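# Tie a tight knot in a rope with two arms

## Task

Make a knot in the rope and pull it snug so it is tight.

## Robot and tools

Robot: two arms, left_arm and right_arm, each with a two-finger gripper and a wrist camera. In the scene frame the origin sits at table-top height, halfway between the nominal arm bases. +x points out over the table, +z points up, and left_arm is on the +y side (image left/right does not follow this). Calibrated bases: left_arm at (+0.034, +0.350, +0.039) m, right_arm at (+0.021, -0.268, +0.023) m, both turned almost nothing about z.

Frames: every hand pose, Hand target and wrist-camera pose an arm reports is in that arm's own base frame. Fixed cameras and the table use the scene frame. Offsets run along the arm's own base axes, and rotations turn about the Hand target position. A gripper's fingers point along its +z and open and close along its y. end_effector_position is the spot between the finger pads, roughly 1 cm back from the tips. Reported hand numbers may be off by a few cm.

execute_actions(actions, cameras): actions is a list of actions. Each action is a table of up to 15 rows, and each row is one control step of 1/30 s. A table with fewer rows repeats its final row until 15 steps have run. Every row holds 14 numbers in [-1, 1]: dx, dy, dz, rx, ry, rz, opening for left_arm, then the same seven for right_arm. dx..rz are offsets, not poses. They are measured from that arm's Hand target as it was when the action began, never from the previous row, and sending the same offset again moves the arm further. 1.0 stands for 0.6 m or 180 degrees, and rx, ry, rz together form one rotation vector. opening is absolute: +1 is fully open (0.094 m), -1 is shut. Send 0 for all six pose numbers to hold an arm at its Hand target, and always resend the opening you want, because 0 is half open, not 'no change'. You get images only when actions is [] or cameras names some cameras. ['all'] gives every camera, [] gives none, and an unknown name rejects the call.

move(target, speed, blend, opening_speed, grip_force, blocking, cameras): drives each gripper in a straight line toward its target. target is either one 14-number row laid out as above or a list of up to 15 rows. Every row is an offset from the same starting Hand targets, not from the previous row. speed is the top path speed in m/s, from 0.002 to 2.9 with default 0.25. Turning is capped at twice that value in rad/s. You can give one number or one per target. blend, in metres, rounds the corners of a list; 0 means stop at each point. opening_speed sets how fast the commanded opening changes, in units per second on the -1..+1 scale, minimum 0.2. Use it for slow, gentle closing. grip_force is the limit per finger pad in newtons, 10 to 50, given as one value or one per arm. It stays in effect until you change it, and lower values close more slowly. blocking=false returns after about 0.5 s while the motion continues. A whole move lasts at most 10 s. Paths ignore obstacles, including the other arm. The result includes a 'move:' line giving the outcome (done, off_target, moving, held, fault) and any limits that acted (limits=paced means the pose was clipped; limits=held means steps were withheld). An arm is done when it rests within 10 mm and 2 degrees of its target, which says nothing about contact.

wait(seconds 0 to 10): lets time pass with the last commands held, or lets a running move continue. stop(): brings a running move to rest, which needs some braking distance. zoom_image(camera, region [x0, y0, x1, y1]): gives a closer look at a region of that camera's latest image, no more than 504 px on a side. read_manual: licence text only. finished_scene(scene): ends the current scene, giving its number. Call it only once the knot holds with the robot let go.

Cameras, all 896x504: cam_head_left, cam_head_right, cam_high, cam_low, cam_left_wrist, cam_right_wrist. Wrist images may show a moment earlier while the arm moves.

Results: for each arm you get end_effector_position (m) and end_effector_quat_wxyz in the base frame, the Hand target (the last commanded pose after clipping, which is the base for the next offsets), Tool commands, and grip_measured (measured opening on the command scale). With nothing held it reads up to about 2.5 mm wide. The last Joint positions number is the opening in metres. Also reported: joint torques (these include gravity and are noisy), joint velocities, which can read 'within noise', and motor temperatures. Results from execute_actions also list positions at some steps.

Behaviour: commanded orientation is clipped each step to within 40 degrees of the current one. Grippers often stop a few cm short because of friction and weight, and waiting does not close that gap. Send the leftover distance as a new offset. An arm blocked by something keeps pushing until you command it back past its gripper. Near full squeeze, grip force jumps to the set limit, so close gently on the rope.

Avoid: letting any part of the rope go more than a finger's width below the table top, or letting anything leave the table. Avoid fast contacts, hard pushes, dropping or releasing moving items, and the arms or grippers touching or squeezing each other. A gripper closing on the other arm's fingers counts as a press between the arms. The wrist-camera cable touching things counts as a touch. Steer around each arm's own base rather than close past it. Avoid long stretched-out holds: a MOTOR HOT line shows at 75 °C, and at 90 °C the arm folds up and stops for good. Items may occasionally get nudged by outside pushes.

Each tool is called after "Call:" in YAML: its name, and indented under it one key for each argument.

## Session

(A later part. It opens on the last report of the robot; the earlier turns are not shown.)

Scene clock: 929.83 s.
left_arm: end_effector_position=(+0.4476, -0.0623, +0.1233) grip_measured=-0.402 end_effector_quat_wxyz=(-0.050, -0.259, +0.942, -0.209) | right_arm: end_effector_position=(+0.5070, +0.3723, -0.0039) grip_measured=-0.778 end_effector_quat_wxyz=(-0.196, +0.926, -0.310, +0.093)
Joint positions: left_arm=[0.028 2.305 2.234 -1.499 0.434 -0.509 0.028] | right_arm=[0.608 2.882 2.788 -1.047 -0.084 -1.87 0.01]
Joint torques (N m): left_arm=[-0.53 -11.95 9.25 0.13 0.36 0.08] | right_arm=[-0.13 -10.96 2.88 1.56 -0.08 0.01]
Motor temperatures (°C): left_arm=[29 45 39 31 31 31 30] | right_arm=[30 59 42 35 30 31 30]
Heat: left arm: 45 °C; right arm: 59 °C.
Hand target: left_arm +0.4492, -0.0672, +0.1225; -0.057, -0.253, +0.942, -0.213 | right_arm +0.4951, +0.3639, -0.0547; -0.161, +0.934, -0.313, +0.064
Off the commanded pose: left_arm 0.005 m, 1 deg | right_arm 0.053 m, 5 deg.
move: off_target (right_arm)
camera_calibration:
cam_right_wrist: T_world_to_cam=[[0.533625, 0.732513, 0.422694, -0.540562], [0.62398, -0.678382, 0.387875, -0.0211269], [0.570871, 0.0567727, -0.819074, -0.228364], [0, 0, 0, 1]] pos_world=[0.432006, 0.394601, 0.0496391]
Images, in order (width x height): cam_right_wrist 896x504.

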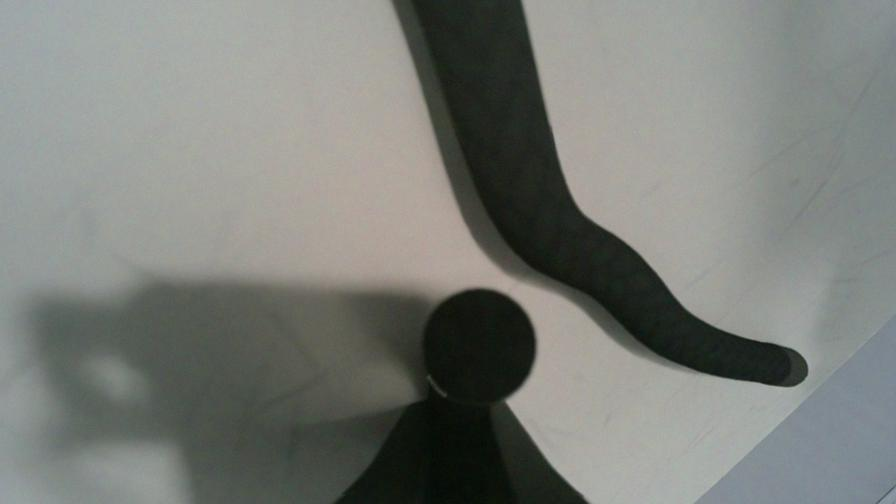

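Call:
move:
  target:
    - [0,0,0,0,0,0,-0.4,0,0,0.191,0,0,0,-0.95]
    - [0,0,0,0,0,0,-0.4,0.0165,0.06,0.208,0,0,0,-0.95]
    - [0,0,0,0,0,0,-0.4,-0.0085,0.1185,0.208,0,0,0.028,-0.95]
    - [0,0,0,0,0,0,-0.4,-0.0585,0.1685,0.191,0,0,0.05,-0.95]
    - [0,0,0,0,0,0,-0.4,-0.1085,0.197,0.1745,0,0,0.083,-0.95]
  blend: [0.02,0.02,0.02,0.02,0]
  cameras: ["cam_right_wrist","cam_low","cam_high","cam_left_wrist"]

Scene clock: 955.10 s.
left_arm: end_effector_position=(+0.4476, -0.0623, +0.1233) grip_measured=-0.402 end_effector_quat_wxyz=(-0.050, -0.259, +0.942, -0.209) | right_arm: end_effector_position=(+0.4275, +0.4806, +0.0411) grip_measured=-0.778 end_effector_quat_wxyz=(-0.247, +0.945, -0.192, +0.096)
Joint positions: left_arm=[0.028 2.305 2.234 -1.499 0.434 -0.509 0.028] | right_arm=[0.816 2.839 2.837 -1.041 -0.092 -1.9 0.01]
Joint torques (N m): left_arm=[-0.5 -11.92 9.26 0.13 0.35 0.07] | right_arm=[-0.43 -14.28 9.36 1.5 -0.14 0]
Motor temperatures (°C): left_arm=[29 45 39 31 31 31 30] | right_arm=[30 57 41 35 30 31 31]
Heat: left arm: 45 °C; right arm: 57 °C.
Hand target: left_arm +0.4492, -0.0672, +0.1225; -0.057, -0.253, +0.942, -0.213 | right_arm +0.4301, +0.4821, +0.0503; -0.168, +0.966, -0.189, +0.043
Off the commanded pose: left_arm 0.005 m, 1 deg | right_arm 0.009 m, 11 deg.
elbow stopped short (right arm): the move would have taken joint 3 (elbow) straighter than the controller allows.
move: off_target (right_arm); blend cut to 0.0194 m at target 1, 0.0194 m at target 2
camera_calibration:
cam_left_wrist: T_world_to_cam=[[0.495757, -0.778443, 0.385034, -0.315872], [-0.796715, -0.231207, 0.55838, 0.310481], [-0.345645, -0.583584, -0.73482, 0.301637], [0, 0, 0, 1]] pos_world=[0.50822, 0.00192742, 0.169904]
cam_right_wrist: T_world_to_cam=[[0.311443, 0.805281, 0.504506, -0.539896], [0.737872, -0.539478, 0.405597, -0.0317121], [0.598789, 0.24594, -0.762211, -0.257452], [0, 0, 0, 1]] pos_world=[0.345705, 0.480977, 0.0890103]
Images, in order (width x height): cam_high 896x504, cam_low 896x504, cam_left_wrist 896x504, cam_right_wrist 896x504.

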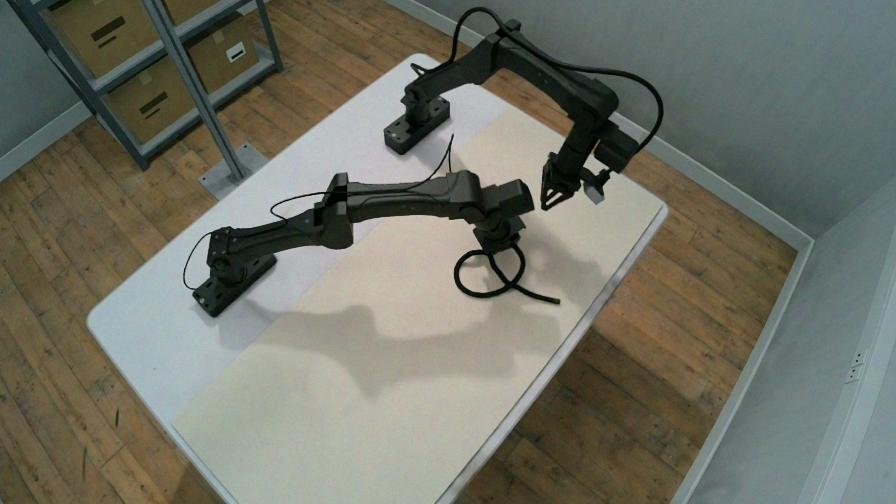

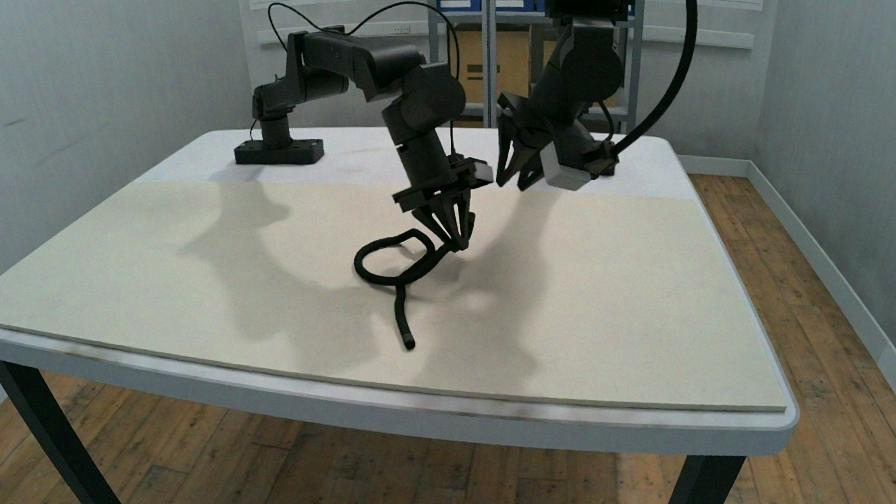

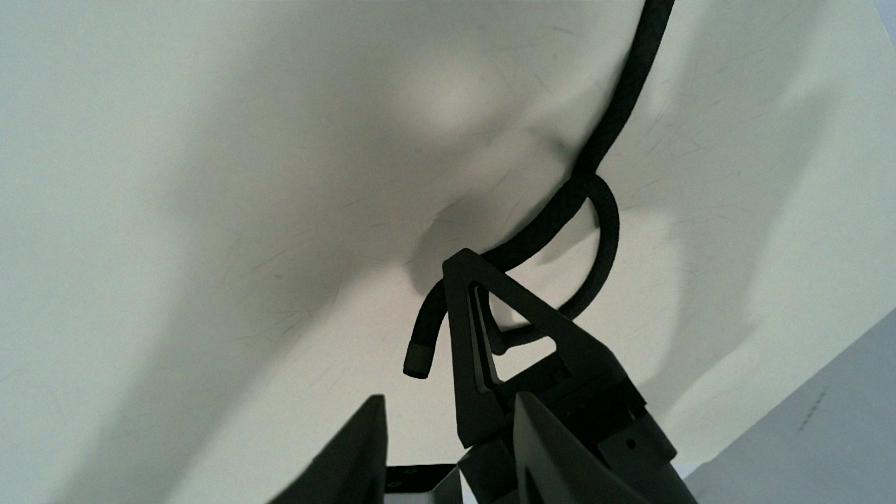

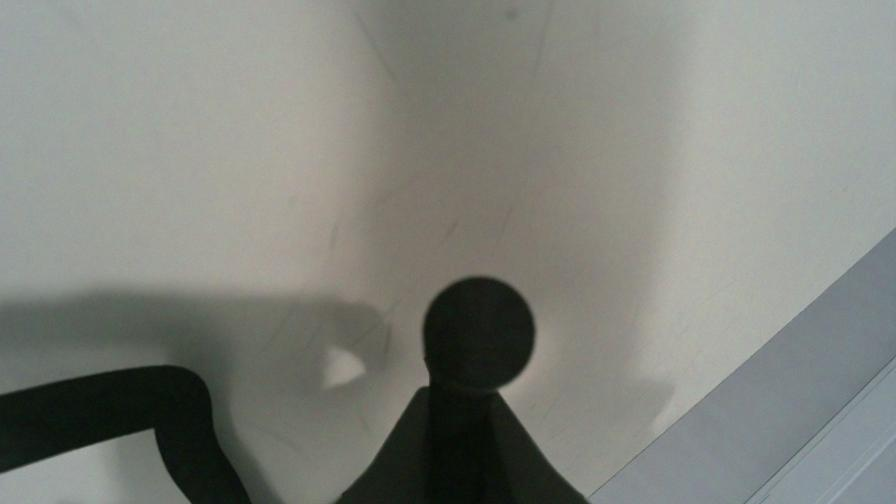

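Call:
move:
  target:
    - [0,0,0,0,0,0,-0.4,0,-0.01,-0.13,0,0,0.0,-0.95]
  speed: 0.15
  cameras: ["cam_left_wrist","cam_low"]

Scene clock: 966.53 s.
left_arm: end_effector_position=(+0.4476, -0.0623, +0.1233) grip_measured=-0.402 end_effector_quat_wxyz=(-0.050, -0.259, +0.942, -0.209) | right_arm: end_effector_position=(+0.4285, +0.4794, +0.0022) grip_measured=-0.778 end_effector_quat_wxyz=(-0.231, +0.951, -0.187, +0.087)
Joint positions: left_arm=[0.028 2.305 2.234 -1.499 0.434 -0.509 0.028] | right_arm=[0.813 2.912 2.847 -1.017 -0.096 -1.916 0.01]
Joint torques (N m): left_arm=[-0.5 -11.92 9.26 0.13 0.35 0.07] | right_arm=[-0.64 -10.44 8.62 1.57 -0.13 -0.01]
Motor temperatures (°C): left_arm=[29 45 39 31 31 31 30] | right_arm=[30 55 42 35 30 31 31]
Heat: left arm: 45 °C; right arm: 55 °C.
Hand target: left_arm +0.4492, -0.0672, +0.1225; -0.057, -0.253, +0.942, -0.213 | right_arm +0.4300, +0.4761, -0.0278; -0.168, +0.966, -0.189, +0.043
Off the commanded pose: left_arm 0.005 m, 1 deg | right_arm 0.030 m, 9 deg.
elbow stopped short (right arm): the move would have taken joint 3 (elbow) straighter than the controller allows.
move: off_target (right_arm)
camera_calibration:
cam_left_wrist: T_world_to_cam=[[0.495757, -0.778443, 0.385034, -0.315872], [-0.796715, -0.231207, 0.55838, 0.310481], [-0.345645, -0.583584, -0.73482, 0.301637], [0, 0, 0, 1]] pos_world=[0.50822, 0.00192742, 0.169904]
Images, in order (width x height): cam_low 896x504, cam_left_wrist 896x504.

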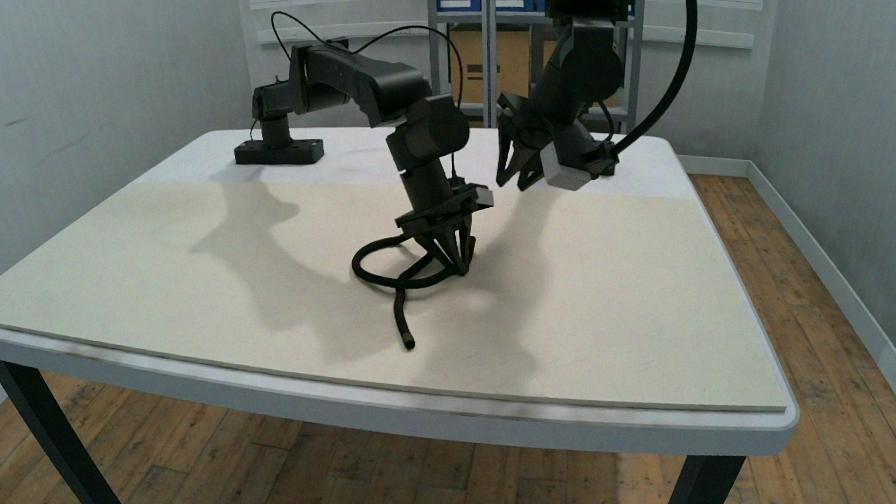

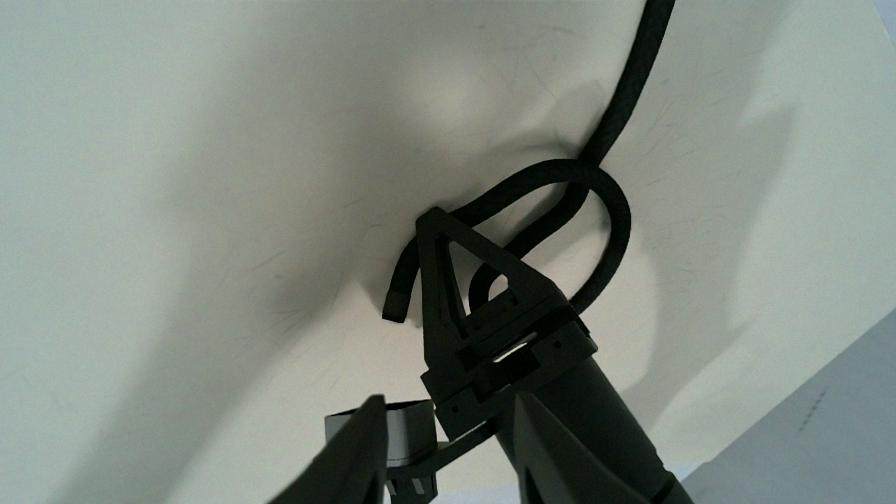

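Call:
move:
  target:
    - [0,0,0,0,0,0,-0.4,0,0,0,0,0,0,-0.4]
    - [0,0,0,0,0,0,-0.4,0,0,0.15,0,0,0,-0.4]
    - [0,0,0,0,0,0,-0.4,-0.15,-0.37,0.25,0,0,0,-0.4]
  cameras: ["cam_left_wrist","cam_low","cam_right_wrist"]

Scene clock: 975.33 s.
left_arm: end_effector_position=(+0.4476, -0.0623, +0.1233) grip_measured=-0.402 end_effector_quat_wxyz=(-0.050, -0.259, +0.942, -0.209) | right_arm: end_effector_position=(+0.3459, +0.2562, +0.1220) grip_measured=-0.403 end_effector_quat_wxyz=(-0.161, +0.961, -0.217, +0.055)
Joint positions: left_arm=[0.028 2.305 2.234 -1.499 0.434 -0.509 0.028] | right_arm=[0.575 1.886 1.603 -0.977 -0.144 -2.1 0.028]
Joint torques (N m): left_arm=[-0.5 -11.92 9.26 0.13 0.35 0.07] | right_arm=[-0.16 -10.29 5.12 1.2 -0.2 0.02]
Heat: left arm: 45 °C; right arm: 54 °C.
Hand target: left_arm +0.4492, -0.0672, +0.1225; -0.057, -0.253, +0.942, -0.213 | right_arm +0.3400, +0.2540, +0.1222; -0.168, +0.966, -0.189, +0.043
Off the commanded pose: left_arm 0.005 m, 1 deg | right_arm 0.006 m, 4 deg.
elbow stopped short (right arm): the move would have taken joint 3 (elbow) straighter than the controller allows.
joint sent to its limit (right arm) — joint 6 (wrist roll), lower limit. The joint targets are off in orientation, not in position.
move: off_target (right_arm)
camera_calibration:
cam_left_wrist: T_world_to_cam=[[0.495757, -0.778443, 0.385034, -0.315872], [-0.796715, -0.231207, 0.55838, 0.310481], [-0.345645, -0.583584, -0.73482, 0.301637], [0, 0, 0, 1]] pos_world=[0.50822, 0.00192742, 0.169904]
cam_right_wrist: T_world_to_cam=[[0.396212, 0.855024, 0.33459, -0.395916], [0.768631, -0.508207, 0.3885, -0.14187], [0.502218, 0.103248, -0.858555, -0.0100621], [0, 0, 0, 1]] pos_world=[0.270966, 0.267457, 0.178947]
Images, in order (width x height): cam_low 896x504, cam_left_wrist 896x504, cam_right_wrist 896x504.

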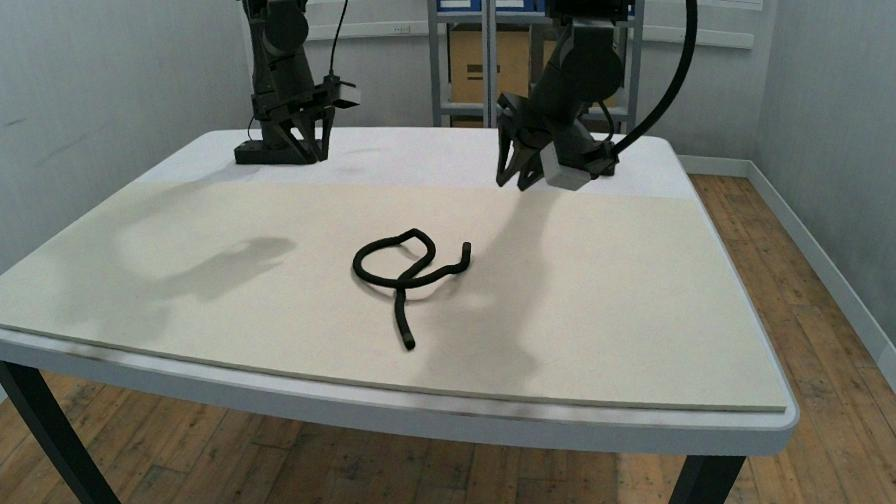

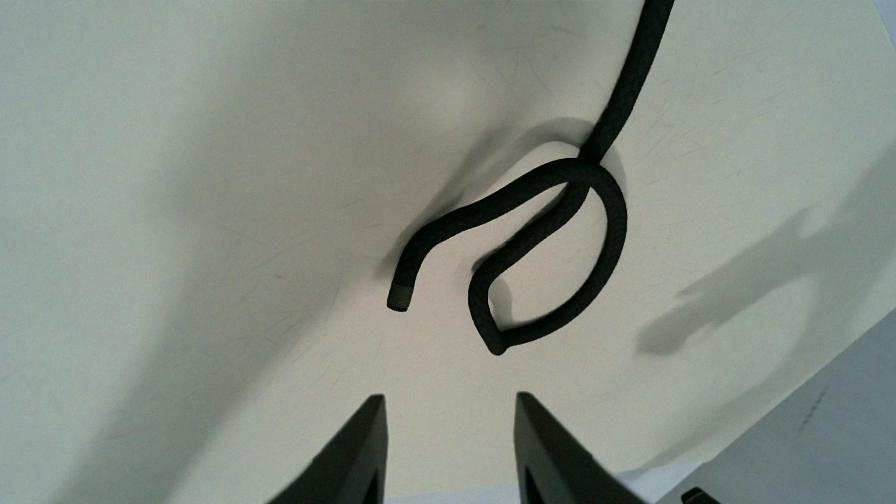

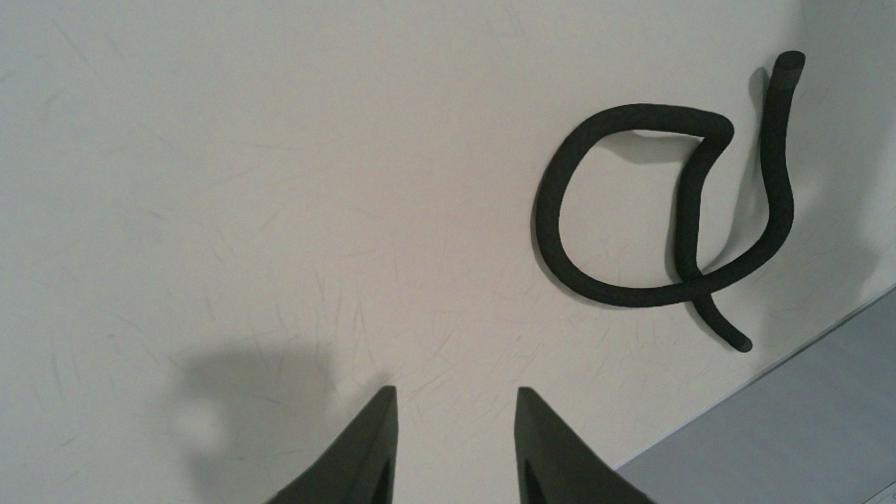

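Call:
move:
  target:
    - [0,0,0,0,0,0,-0.4,0,0,0.0,0.0353,0.2095,-0.5975,-0.4]
    - [0,0,0,0,0,0,-0.4,0.02,0.165,0.0,-0.0641,-0.1935,0.7283,-0.4]
  blend: [0.02,0]
  speed: 0.5
  cameras: ["cam_right_wrist","cam_left_wrist"]

Scene clock: 1036.20 s.
left_arm: end_effector_position=(+0.4476, -0.0623, +0.1233) grip_measured=-0.402 end_effector_quat_wxyz=(-0.050, -0.259, +0.942, -0.209) | right_arm: end_effector_position=(+0.3528, +0.3524, +0.1306) grip_measured=-0.403 end_effector_quat_wxyz=(-0.070, +0.530, +0.835, +0.126)
Joint positions: left_arm=[0.028 2.305 2.234 -1.499 0.434 -0.509 0.028] | right_arm=[0.709 2.338 2.353 -1.382 -0.206 1.861 0.028]
Joint torques (N m): left_arm=[-0.51 -11.92 9.26 0.13 0.35 0.07] | right_arm=[0.38 -9.26 9.13 0.63 -0.02 0.11]
Motor temperatures (°C): left_arm=[29 45 40 31 31 31 30] | right_arm=[30 50 42 34 30 31 30]
Heat: left arm: 45 °C; right arm: 50 °C.
Hand target: left_arm +0.4492, -0.0672, +0.1225; -0.057, -0.253, +0.942, -0.213 | right_arm +0.3520, +0.3530, +0.1221; -0.070, +0.533, +0.836, +0.110
Off the commanded pose: left_arm 0.005 m, 1 deg | right_arm 0.008 m, 2 deg.
move: done
camera_calibration:
cam_left_wrist: T_world_to_cam=[[0.495757, -0.778443, 0.385034, -0.315872], [-0.796715, -0.231207, 0.55838, 0.310481], [-0.345645, -0.583584, -0.73482, 0.301637], [0, 0, 0, 1]] pos_world=[0.50822, 0.00192742, 0.169904]
cam_right_wrist: T_world_to_cam=[[-0.902505, -0.408842, -0.135399, 0.481211], [-0.404616, 0.697188, 0.59179, -0.139069], [-0.14755, 0.588878, -0.79464, 0.0336889], [0, 0, 0, 1]] pos_world=[0.382997, 0.273858, 0.174226]
Images, in order (width x height): cam_left_wrist 896x504, cam_right_wrist 896x504.

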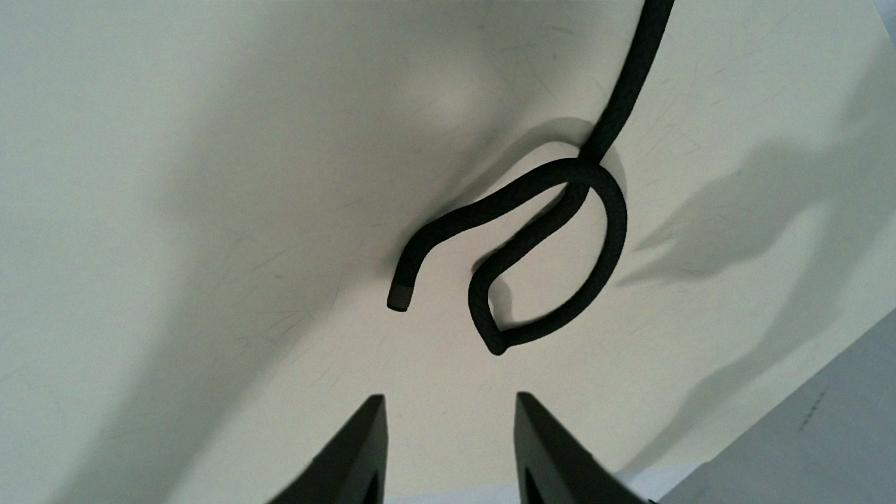

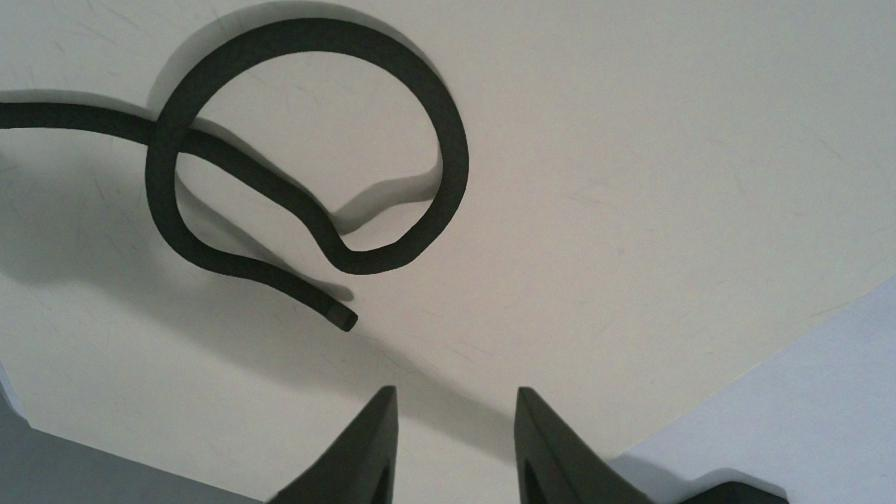

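Call:
move:
  target:
    - [0,0,0,0,0,0,-0.4,0.027,0.007,-0.237,0,0,0,-0.4]
    - [0,0,0,0,0,0,-0.4,0.027,0.007,-0.237,0,0,0,-0.95]
  cameras: ["cam_right_wrist","cam_left_wrist"]

Scene clock: 1054.00 s.
left_arm: end_effector_position=(+0.4476, -0.0623, +0.1233) grip_measured=-0.402 end_effector_quat_wxyz=(-0.050, -0.259, +0.942, -0.209) | right_arm: end_effector_position=(+0.3696, +0.3653, +0.0023) grip_measured=-0.783 end_effector_quat_wxyz=(-0.068, +0.528, +0.836, +0.131)
Joint positions: left_arm=[0.028 2.305 2.234 -1.499 0.434 -0.509 0.028] | right_arm=[0.706 2.422 1.985 -0.919 -0.206 1.855 0.01]
Joint torques (N m): left_arm=[-0.51 -11.92 9.26 0.13 0.35 0.08] | right_arm=[-0.59 -9.81 5.74 1.02 -0.05 0]
Heat: left arm: 45 °C; right arm: 52 °C.
Hand target: left_arm +0.4492, -0.0672, +0.1225; -0.057, -0.253, +0.942, -0.213 | right_arm +0.3682, +0.3573, -0.0200; -0.070, +0.533, +0.836, +0.110
Off the commanded pose: left_arm 0.005 m, 1 deg | right_arm 0.024 m, 3 deg.
move: off_target (right_arm); target 2's new opening was sent with right_arm's hand 0.024 m and 2 deg from that target
camera_calibration:
cam_left_wrist: T_world_to_cam=[[0.495757, -0.778443, 0.385034, -0.315872], [-0.796715, -0.231207, 0.55838, 0.310481], [-0.345645, -0.583584, -0.73482, 0.301637], [0, 0, 0, 1]] pos_world=[0.50822, 0.00192742, 0.169904]
cam_right_wrist: T_world_to_cam=[[-0.8995, -0.411403, -0.147132, 0.484144], [-0.413217, 0.691603, 0.5924, -0.0600535], [-0.141958, 0.593661, -0.792095, -0.0772397], [0, 0, 0, 1]] pos_world=[0.399707, 0.286566, 0.0456276]
Images, in order (width x height): cam_left_wrist 896x504, cam_right_wrist 896x504.

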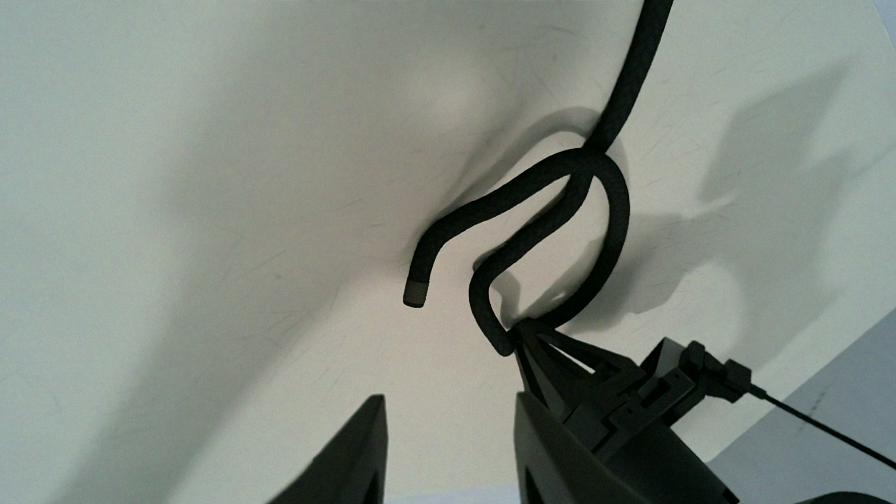

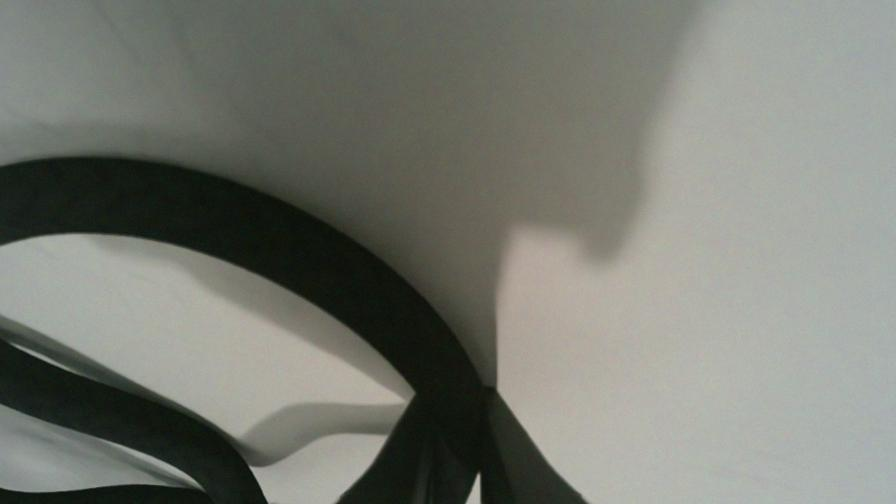

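Call:
move:
  target:
    - [0,0,0,0,0,0,-0.4,0,0,0.175,0,0,0,-0.95]
    - [0,0,0,0,0,0,-0.4,-0.02,0.15,0.175,0,0,0,-0.95]
  speed: 0.2
  blend: [0.01,0]
  cameras: ["cam_right_wrist","cam_left_wrist","cam_low","cam_high"]

Scene clock: 1064.67 s.
left_arm: end_effector_position=(+0.4476, -0.0623, +0.1233) grip_measured=-0.402 end_effector_quat_wxyz=(-0.050, -0.259, +0.942, -0.209) | right_arm: end_effector_position=(+0.3538, +0.4517, +0.0937) grip_measured=-0.783 end_effector_quat_wxyz=(-0.065, +0.526, +0.829, +0.177)
Joint positions: left_arm=[0.028 2.305 2.234 -1.499 0.434 -0.509 0.028] | right_arm=[0.848 2.692 2.835 -1.38 -0.182 2.009 0.01]
Joint torques (N m): left_arm=[-0.53 -11.95 9.25 0.13 0.35 0.08] | right_arm=[-0.44 -11.32 8.95 0.94 -0.02 0.06]
Heat: left arm: 45 °C; right arm: 52 °C.
Hand target: left_arm +0.4492, -0.0672, +0.1225; -0.057, -0.253, +0.942, -0.213 | right_arm +0.3562, +0.4473, +0.0850; -0.070, +0.533, +0.836, +0.110
Off the commanded pose: left_arm 0.005 m, 1 deg | right_arm 0.010 m, 8 deg.
elbow stopped short (right arm): the move would have taken joint 3 (elbow) straighter than the controller allows.
move: off_target (right_arm)
camera_calibration:
cam_left_wrist: T_world_to_cam=[[0.495757, -0.778443, 0.385034, -0.315872], [-0.796715, -0.231207, 0.55838, 0.310481], [-0.345645, -0.583584, -0.73482, 0.301637], [0, 0, 0, 1]] pos_world=[0.50822, 0.00192742, 0.169904]
cam_right_wrist: T_world_to_cam=[[-0.894462, -0.38752, -0.223083, 0.513398], [-0.436758, 0.650284, 0.621589, -0.156302], [-0.0958111, 0.653421, -0.750907, -0.105509], [0, 0, 0, 1]] pos_world=[0.38084, 0.369535, 0.132458]
Images, in order (width x height): cam_high 896x504, cam_low 896x504, cam_left_wrist 896x504, cam_right_wrist 896x504.

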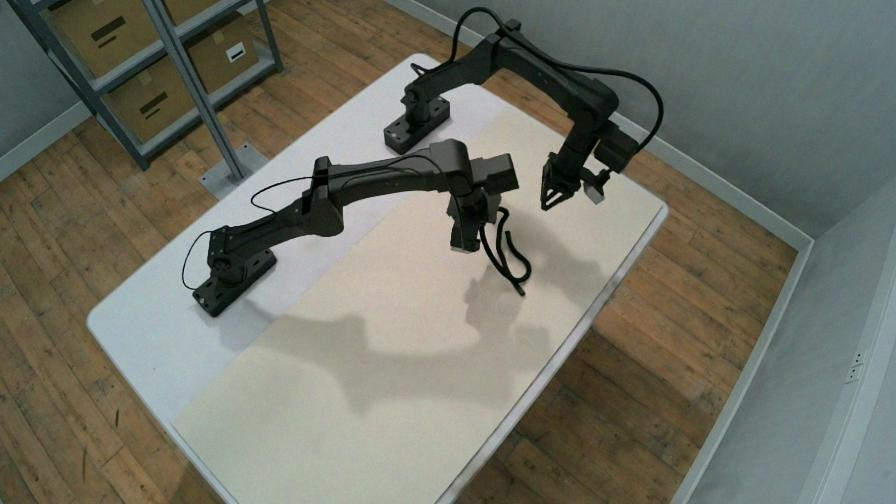

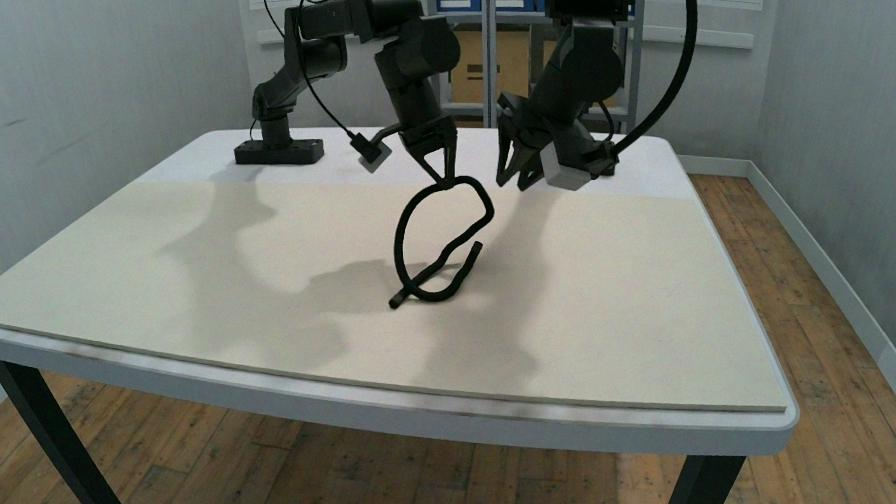

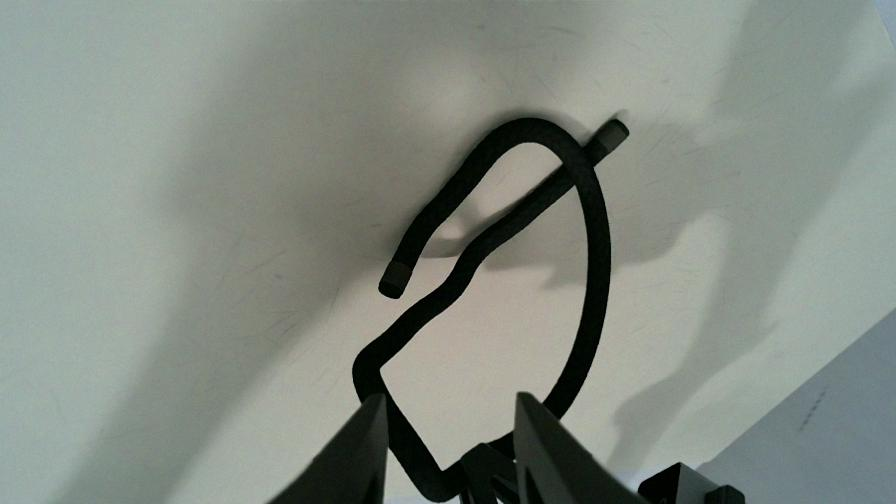

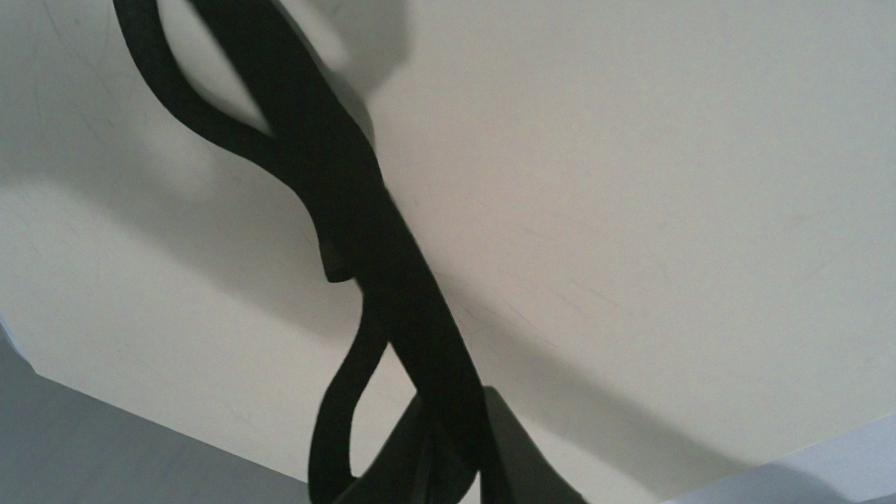

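Call:
move:
  target:
    - [0,0,0,0,0,0,-0.4,-0.007,0.088,-0.017,0,0,0,-0.95]
    - [0,0,0,0,0,0,-0.4,-0.012,0.12,-0.1,0,0,0,-0.95]
  speed: 0.15
  blend: [0.02,0]
  cameras: ["cam_right_wrist","cam_left_wrist","cam_low"]

Scene clock: 1085.63 s.
left_arm: end_effector_position=(+0.4476, -0.0623, +0.1233) grip_measured=-0.402 end_effector_quat_wxyz=(-0.050, -0.259, +0.942, -0.209) | right_arm: end_effector_position=(+0.3492, +0.5139, +0.0315) grip_measured=-0.783 end_effector_quat_wxyz=(-0.067, +0.517, +0.825, +0.218)
Joint positions: left_arm=[0.028 2.305 2.234 -1.499 0.434 -0.509 0.028] | right_arm=[0.924 2.838 2.835 -1.137 -0.168 2.08 0.01]
Joint torques (N m): left_arm=[-0.5 -11.92 9.25 0.13 0.36 0.07] | right_arm=[0.61 -12.15 9.4 1.49 0 0.08]
Heat: left arm: 45 °C; right arm: 53 °C.
Hand target: left_arm +0.4492, -0.0672, +0.1225; -0.057, -0.253, +0.942, -0.213 | right_arm +0.3490, +0.5193, +0.0249; -0.070, +0.533, +0.836, +0.110
Off the commanded pose: left_arm 0.005 m, 1 deg | right_arm 0.008 m, 13 deg.
elbow stopped short (right arm): the move would have taken joint 3 (elbow) straighter than the controller allows.
joint sent to its limit (right arm) — joint 6 (wrist roll), upper limit. The joint targets are off in orientation, not in position.
move: off_target (right_arm)
camera_calibration:
cam_left_wrist: T_world_to_cam=[[0.495757, -0.778443, 0.385034, -0.315872], [-0.796715, -0.231207, 0.55838, 0.310481], [-0.345645, -0.583584, -0.73482, 0.301637], [0, 0, 0, 1]] pos_world=[0.50822, 0.00192742, 0.169904]
cam_right_wrist: T_world_to_cam=[[-0.880943, -0.373938, -0.290018, 0.509992], [-0.468344, 0.601164, 0.647499, -0.124619], [-0.0677759, 0.706238, -0.704722, -0.231708], [0, 0, 0, 1]] pos_world=[0.375205, 0.429263, 0.0653077]
Images, in order (width x height): cam_low 896x504, cam_left_wrist 896x504, cam_right_wrist 896x504.

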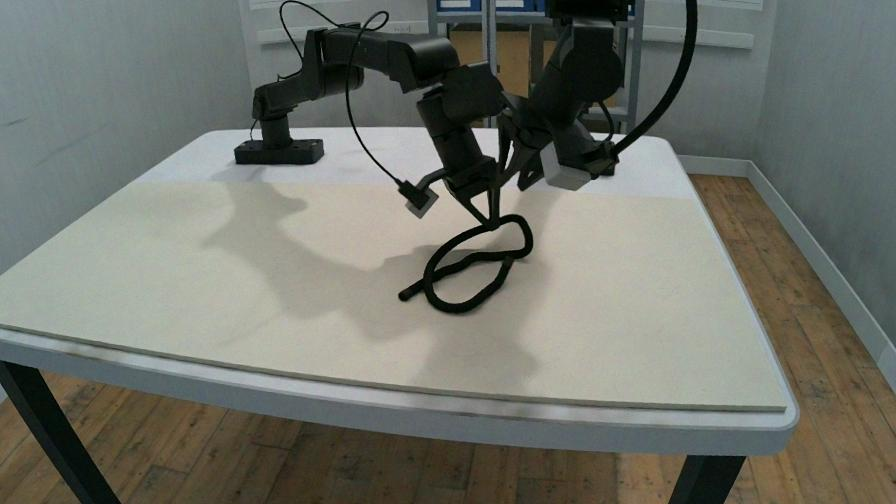

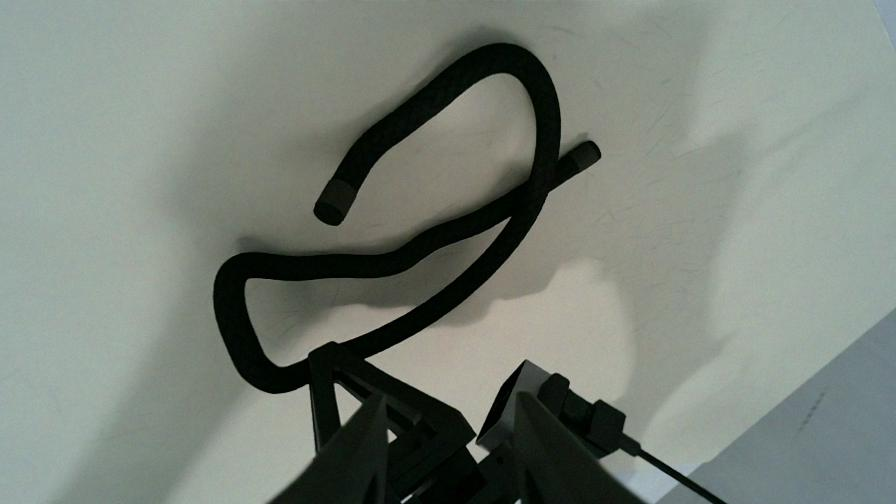

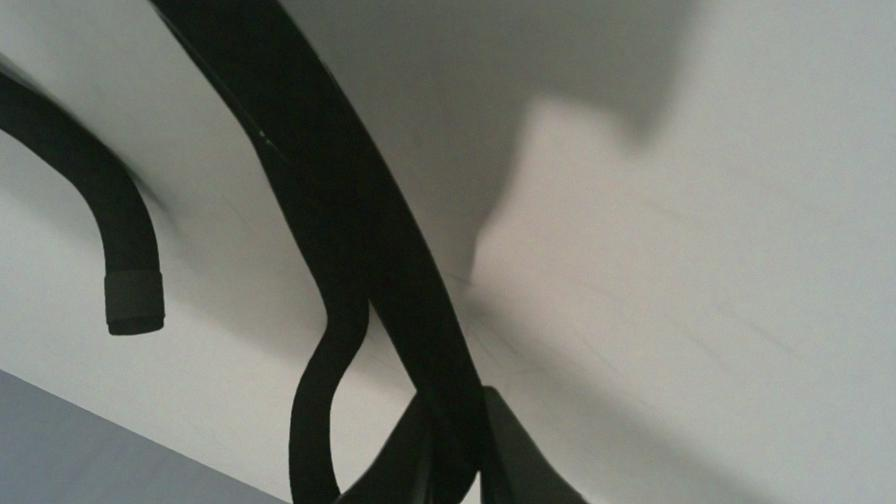

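Call:
move:
  target:
    - [0,0,0,0,0,0,-0.4,0,0,-0.06,0,0,0,-0.95]
    - [0,0,0,0,0,0,-0.4,0,0,-0.06,0,0,0,-0.4]
    - [0,0,0,0,0,0,-0.4,0,-0.03,0.12,0,0,0,-0.4]
    - [0,0,0,0,0,0,-0.4,-0.05,-0.40,0.2,0,0,0,-0.4]
  speed: [0.15,0.15,0.15,0.4]
  cameras: ["cam_left_wrist","cam_low","cam_right_wrist"]

Scene clock: 1109.83 s.
left_arm: end_effector_position=(+0.4476, -0.0623, +0.1233) grip_measured=-0.402 end_effector_quat_wxyz=(-0.050, -0.259, +0.942, -0.209) | right_arm: end_effector_position=(+0.3246, +0.2795, +0.1441) grip_measured=-0.403 end_effector_quat_wxyz=(-0.069, +0.538, +0.833, +0.110)
Joint positions: left_arm=[0.028 2.305 2.234 -1.499 0.434 -0.509 0.028] | right_arm=[0.621 2.036 1.928 -1.307 -0.209 1.784 0.028]
Joint torques (N m): left_arm=[-0.53 -11.92 9.25 0.13 0.35 0.08] | right_arm=[0.47 -11.1 4.86 0.9 -0.13 -0.04]
Heat: left arm: 45 °C; right arm: 54 °C.
Hand target: left_arm +0.4492, -0.0672, +0.1225; -0.057, -0.253, +0.942, -0.213 | right_arm +0.3189, +0.2793, +0.1449; -0.070, +0.533, +0.836, +0.110
Off the commanded pose: left_arm 0.005 m, 1 deg | right_arm 0.006 m, 1 deg.
elbow stopped short (right arm): the move would have taken joint 3 (elbow) straighter than the controller allows.
move: done; target 2's new opening was sent with right_arm's hand 0.016 m and 11 deg from that target
camera_calibration:
cam_left_wrist: T_world_to_cam=[[0.495757, -0.778443, 0.385034, -0.315872], [-0.796715, -0.231207, 0.55838, 0.310481], [-0.345645, -0.583584, -0.73482, 0.301637], [0, 0, 0, 1]] pos_world=[0.50822, 0.00192742, 0.169904]
cam_right_wrist: T_world_to_cam=[[-0.909897, -0.400676, -0.10745, 0.423947], [-0.384823, 0.718537, 0.579324, -0.118235], [-0.154914, 0.568474, -0.807984, 0.0932348], [0, 0, 0, 1]] pos_world=[0.354692, 0.20182, 0.189382]
Images, in order (width x height): cam_low 896x504, cam_left_wrist 896x504, cam_right_wrist 896x504.

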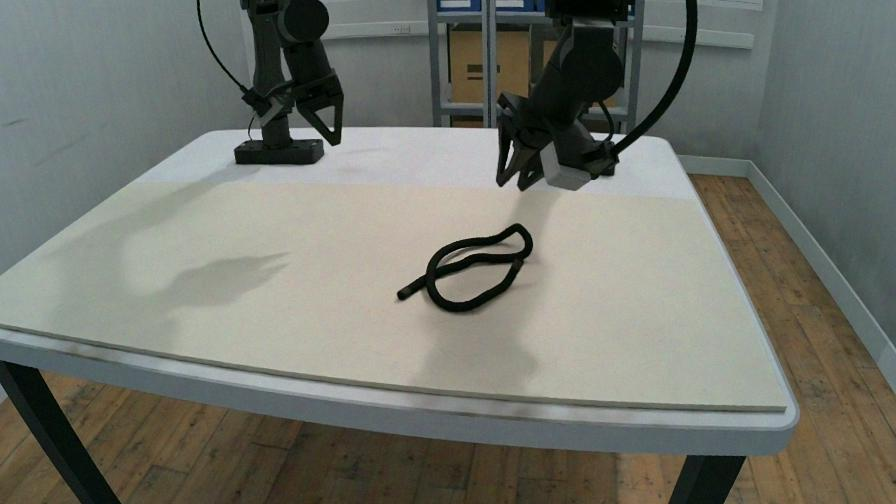

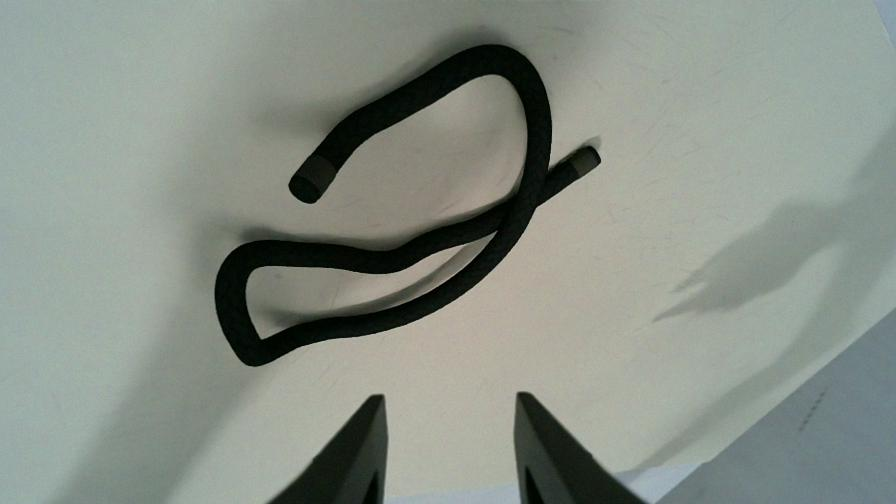

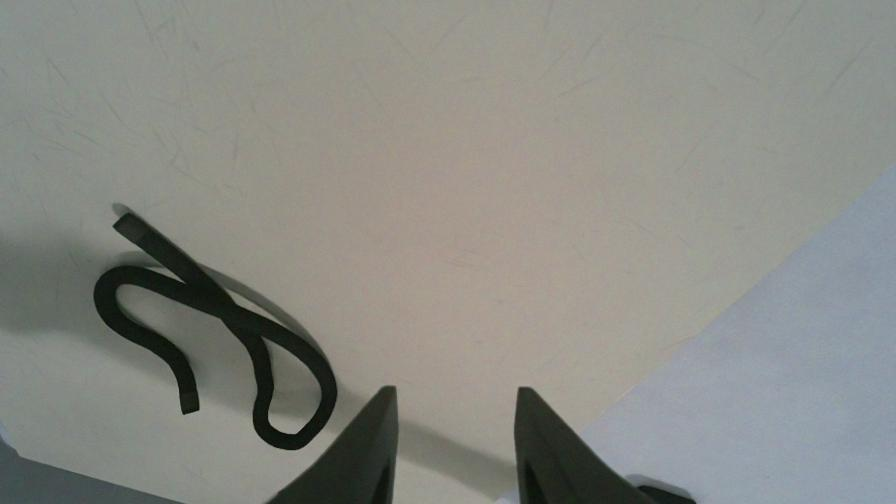

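Call:
move:
  target: [0.018,-0.183,-0.12,0,-0.1409,-0.302,0.0,0,0,0,0,0,0,-0.4]
  cameras: ["cam_left_wrist","cam_low"]

Scene clock: 1145.37 s.
left_arm: end_effector_position=(+0.4624, -0.1774, +0.0670) grip_measured=-0.002 end_effector_quat_wxyz=(+0.065, +0.250, +0.942, -0.213) | right_arm: end_effector_position=(+0.3248, +0.2796, +0.1442) grip_measured=-0.403 end_effector_quat_wxyz=(-0.069, +0.538, +0.833, +0.110)
Joint positions: left_arm=[-0.215 2.372 2.119 -1.198 0.434 0.278 0.047] | right_arm=[0.621 2.036 1.928 -1.306 -0.209 1.784 0.028]
Joint torques (N m): left_arm=[0.02 -12.92 5.08 0.73 0.21 0.1] | right_arm=[0.49 -11.08 4.85 0.89 -0.12 -0.01]
Heat: left arm: 45 °C; right arm: 53 °C.
Hand target: left_arm +0.4600, -0.1770, +0.0504; +0.053, +0.252, +0.943, -0.212 | right_arm +0.3190, +0.2793, +0.1449; -0.070, +0.533, +0.836, +0.110
Off the commanded pose: left_arm 0.017 m, 1 deg | right_arm 0.006 m, 1 deg.
move: off_target (left_arm)
camera_calibration:
cam_left_wrist: T_world_to_cam=[[-0.512097, -0.770661, 0.37926, 0.0767057], [-0.782895, 0.600429, 0.162975, 0.494725], [-0.353317, -0.213461, -0.910824, 0.27916], [0, 0, 0, 1]] pos_world=[0.52523, -0.178344, 0.144546]
Images, in order (width x height): cam_low 896x504, cam_left_wrist 896x504.

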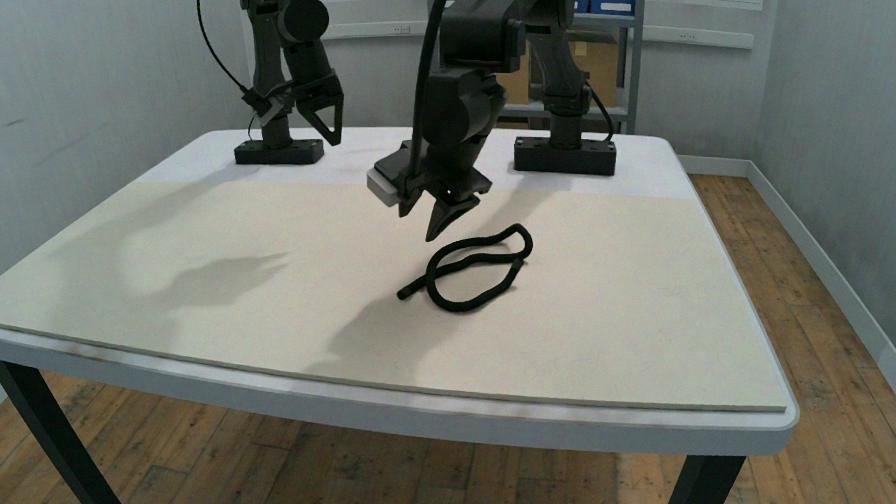

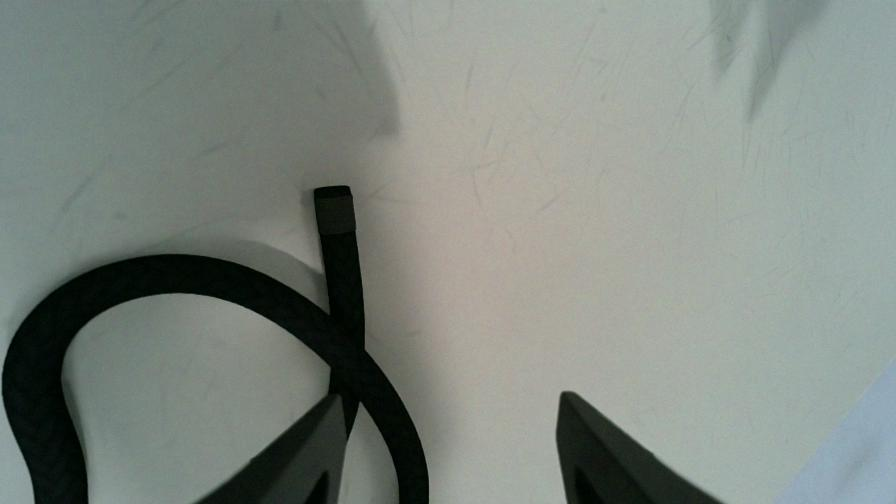

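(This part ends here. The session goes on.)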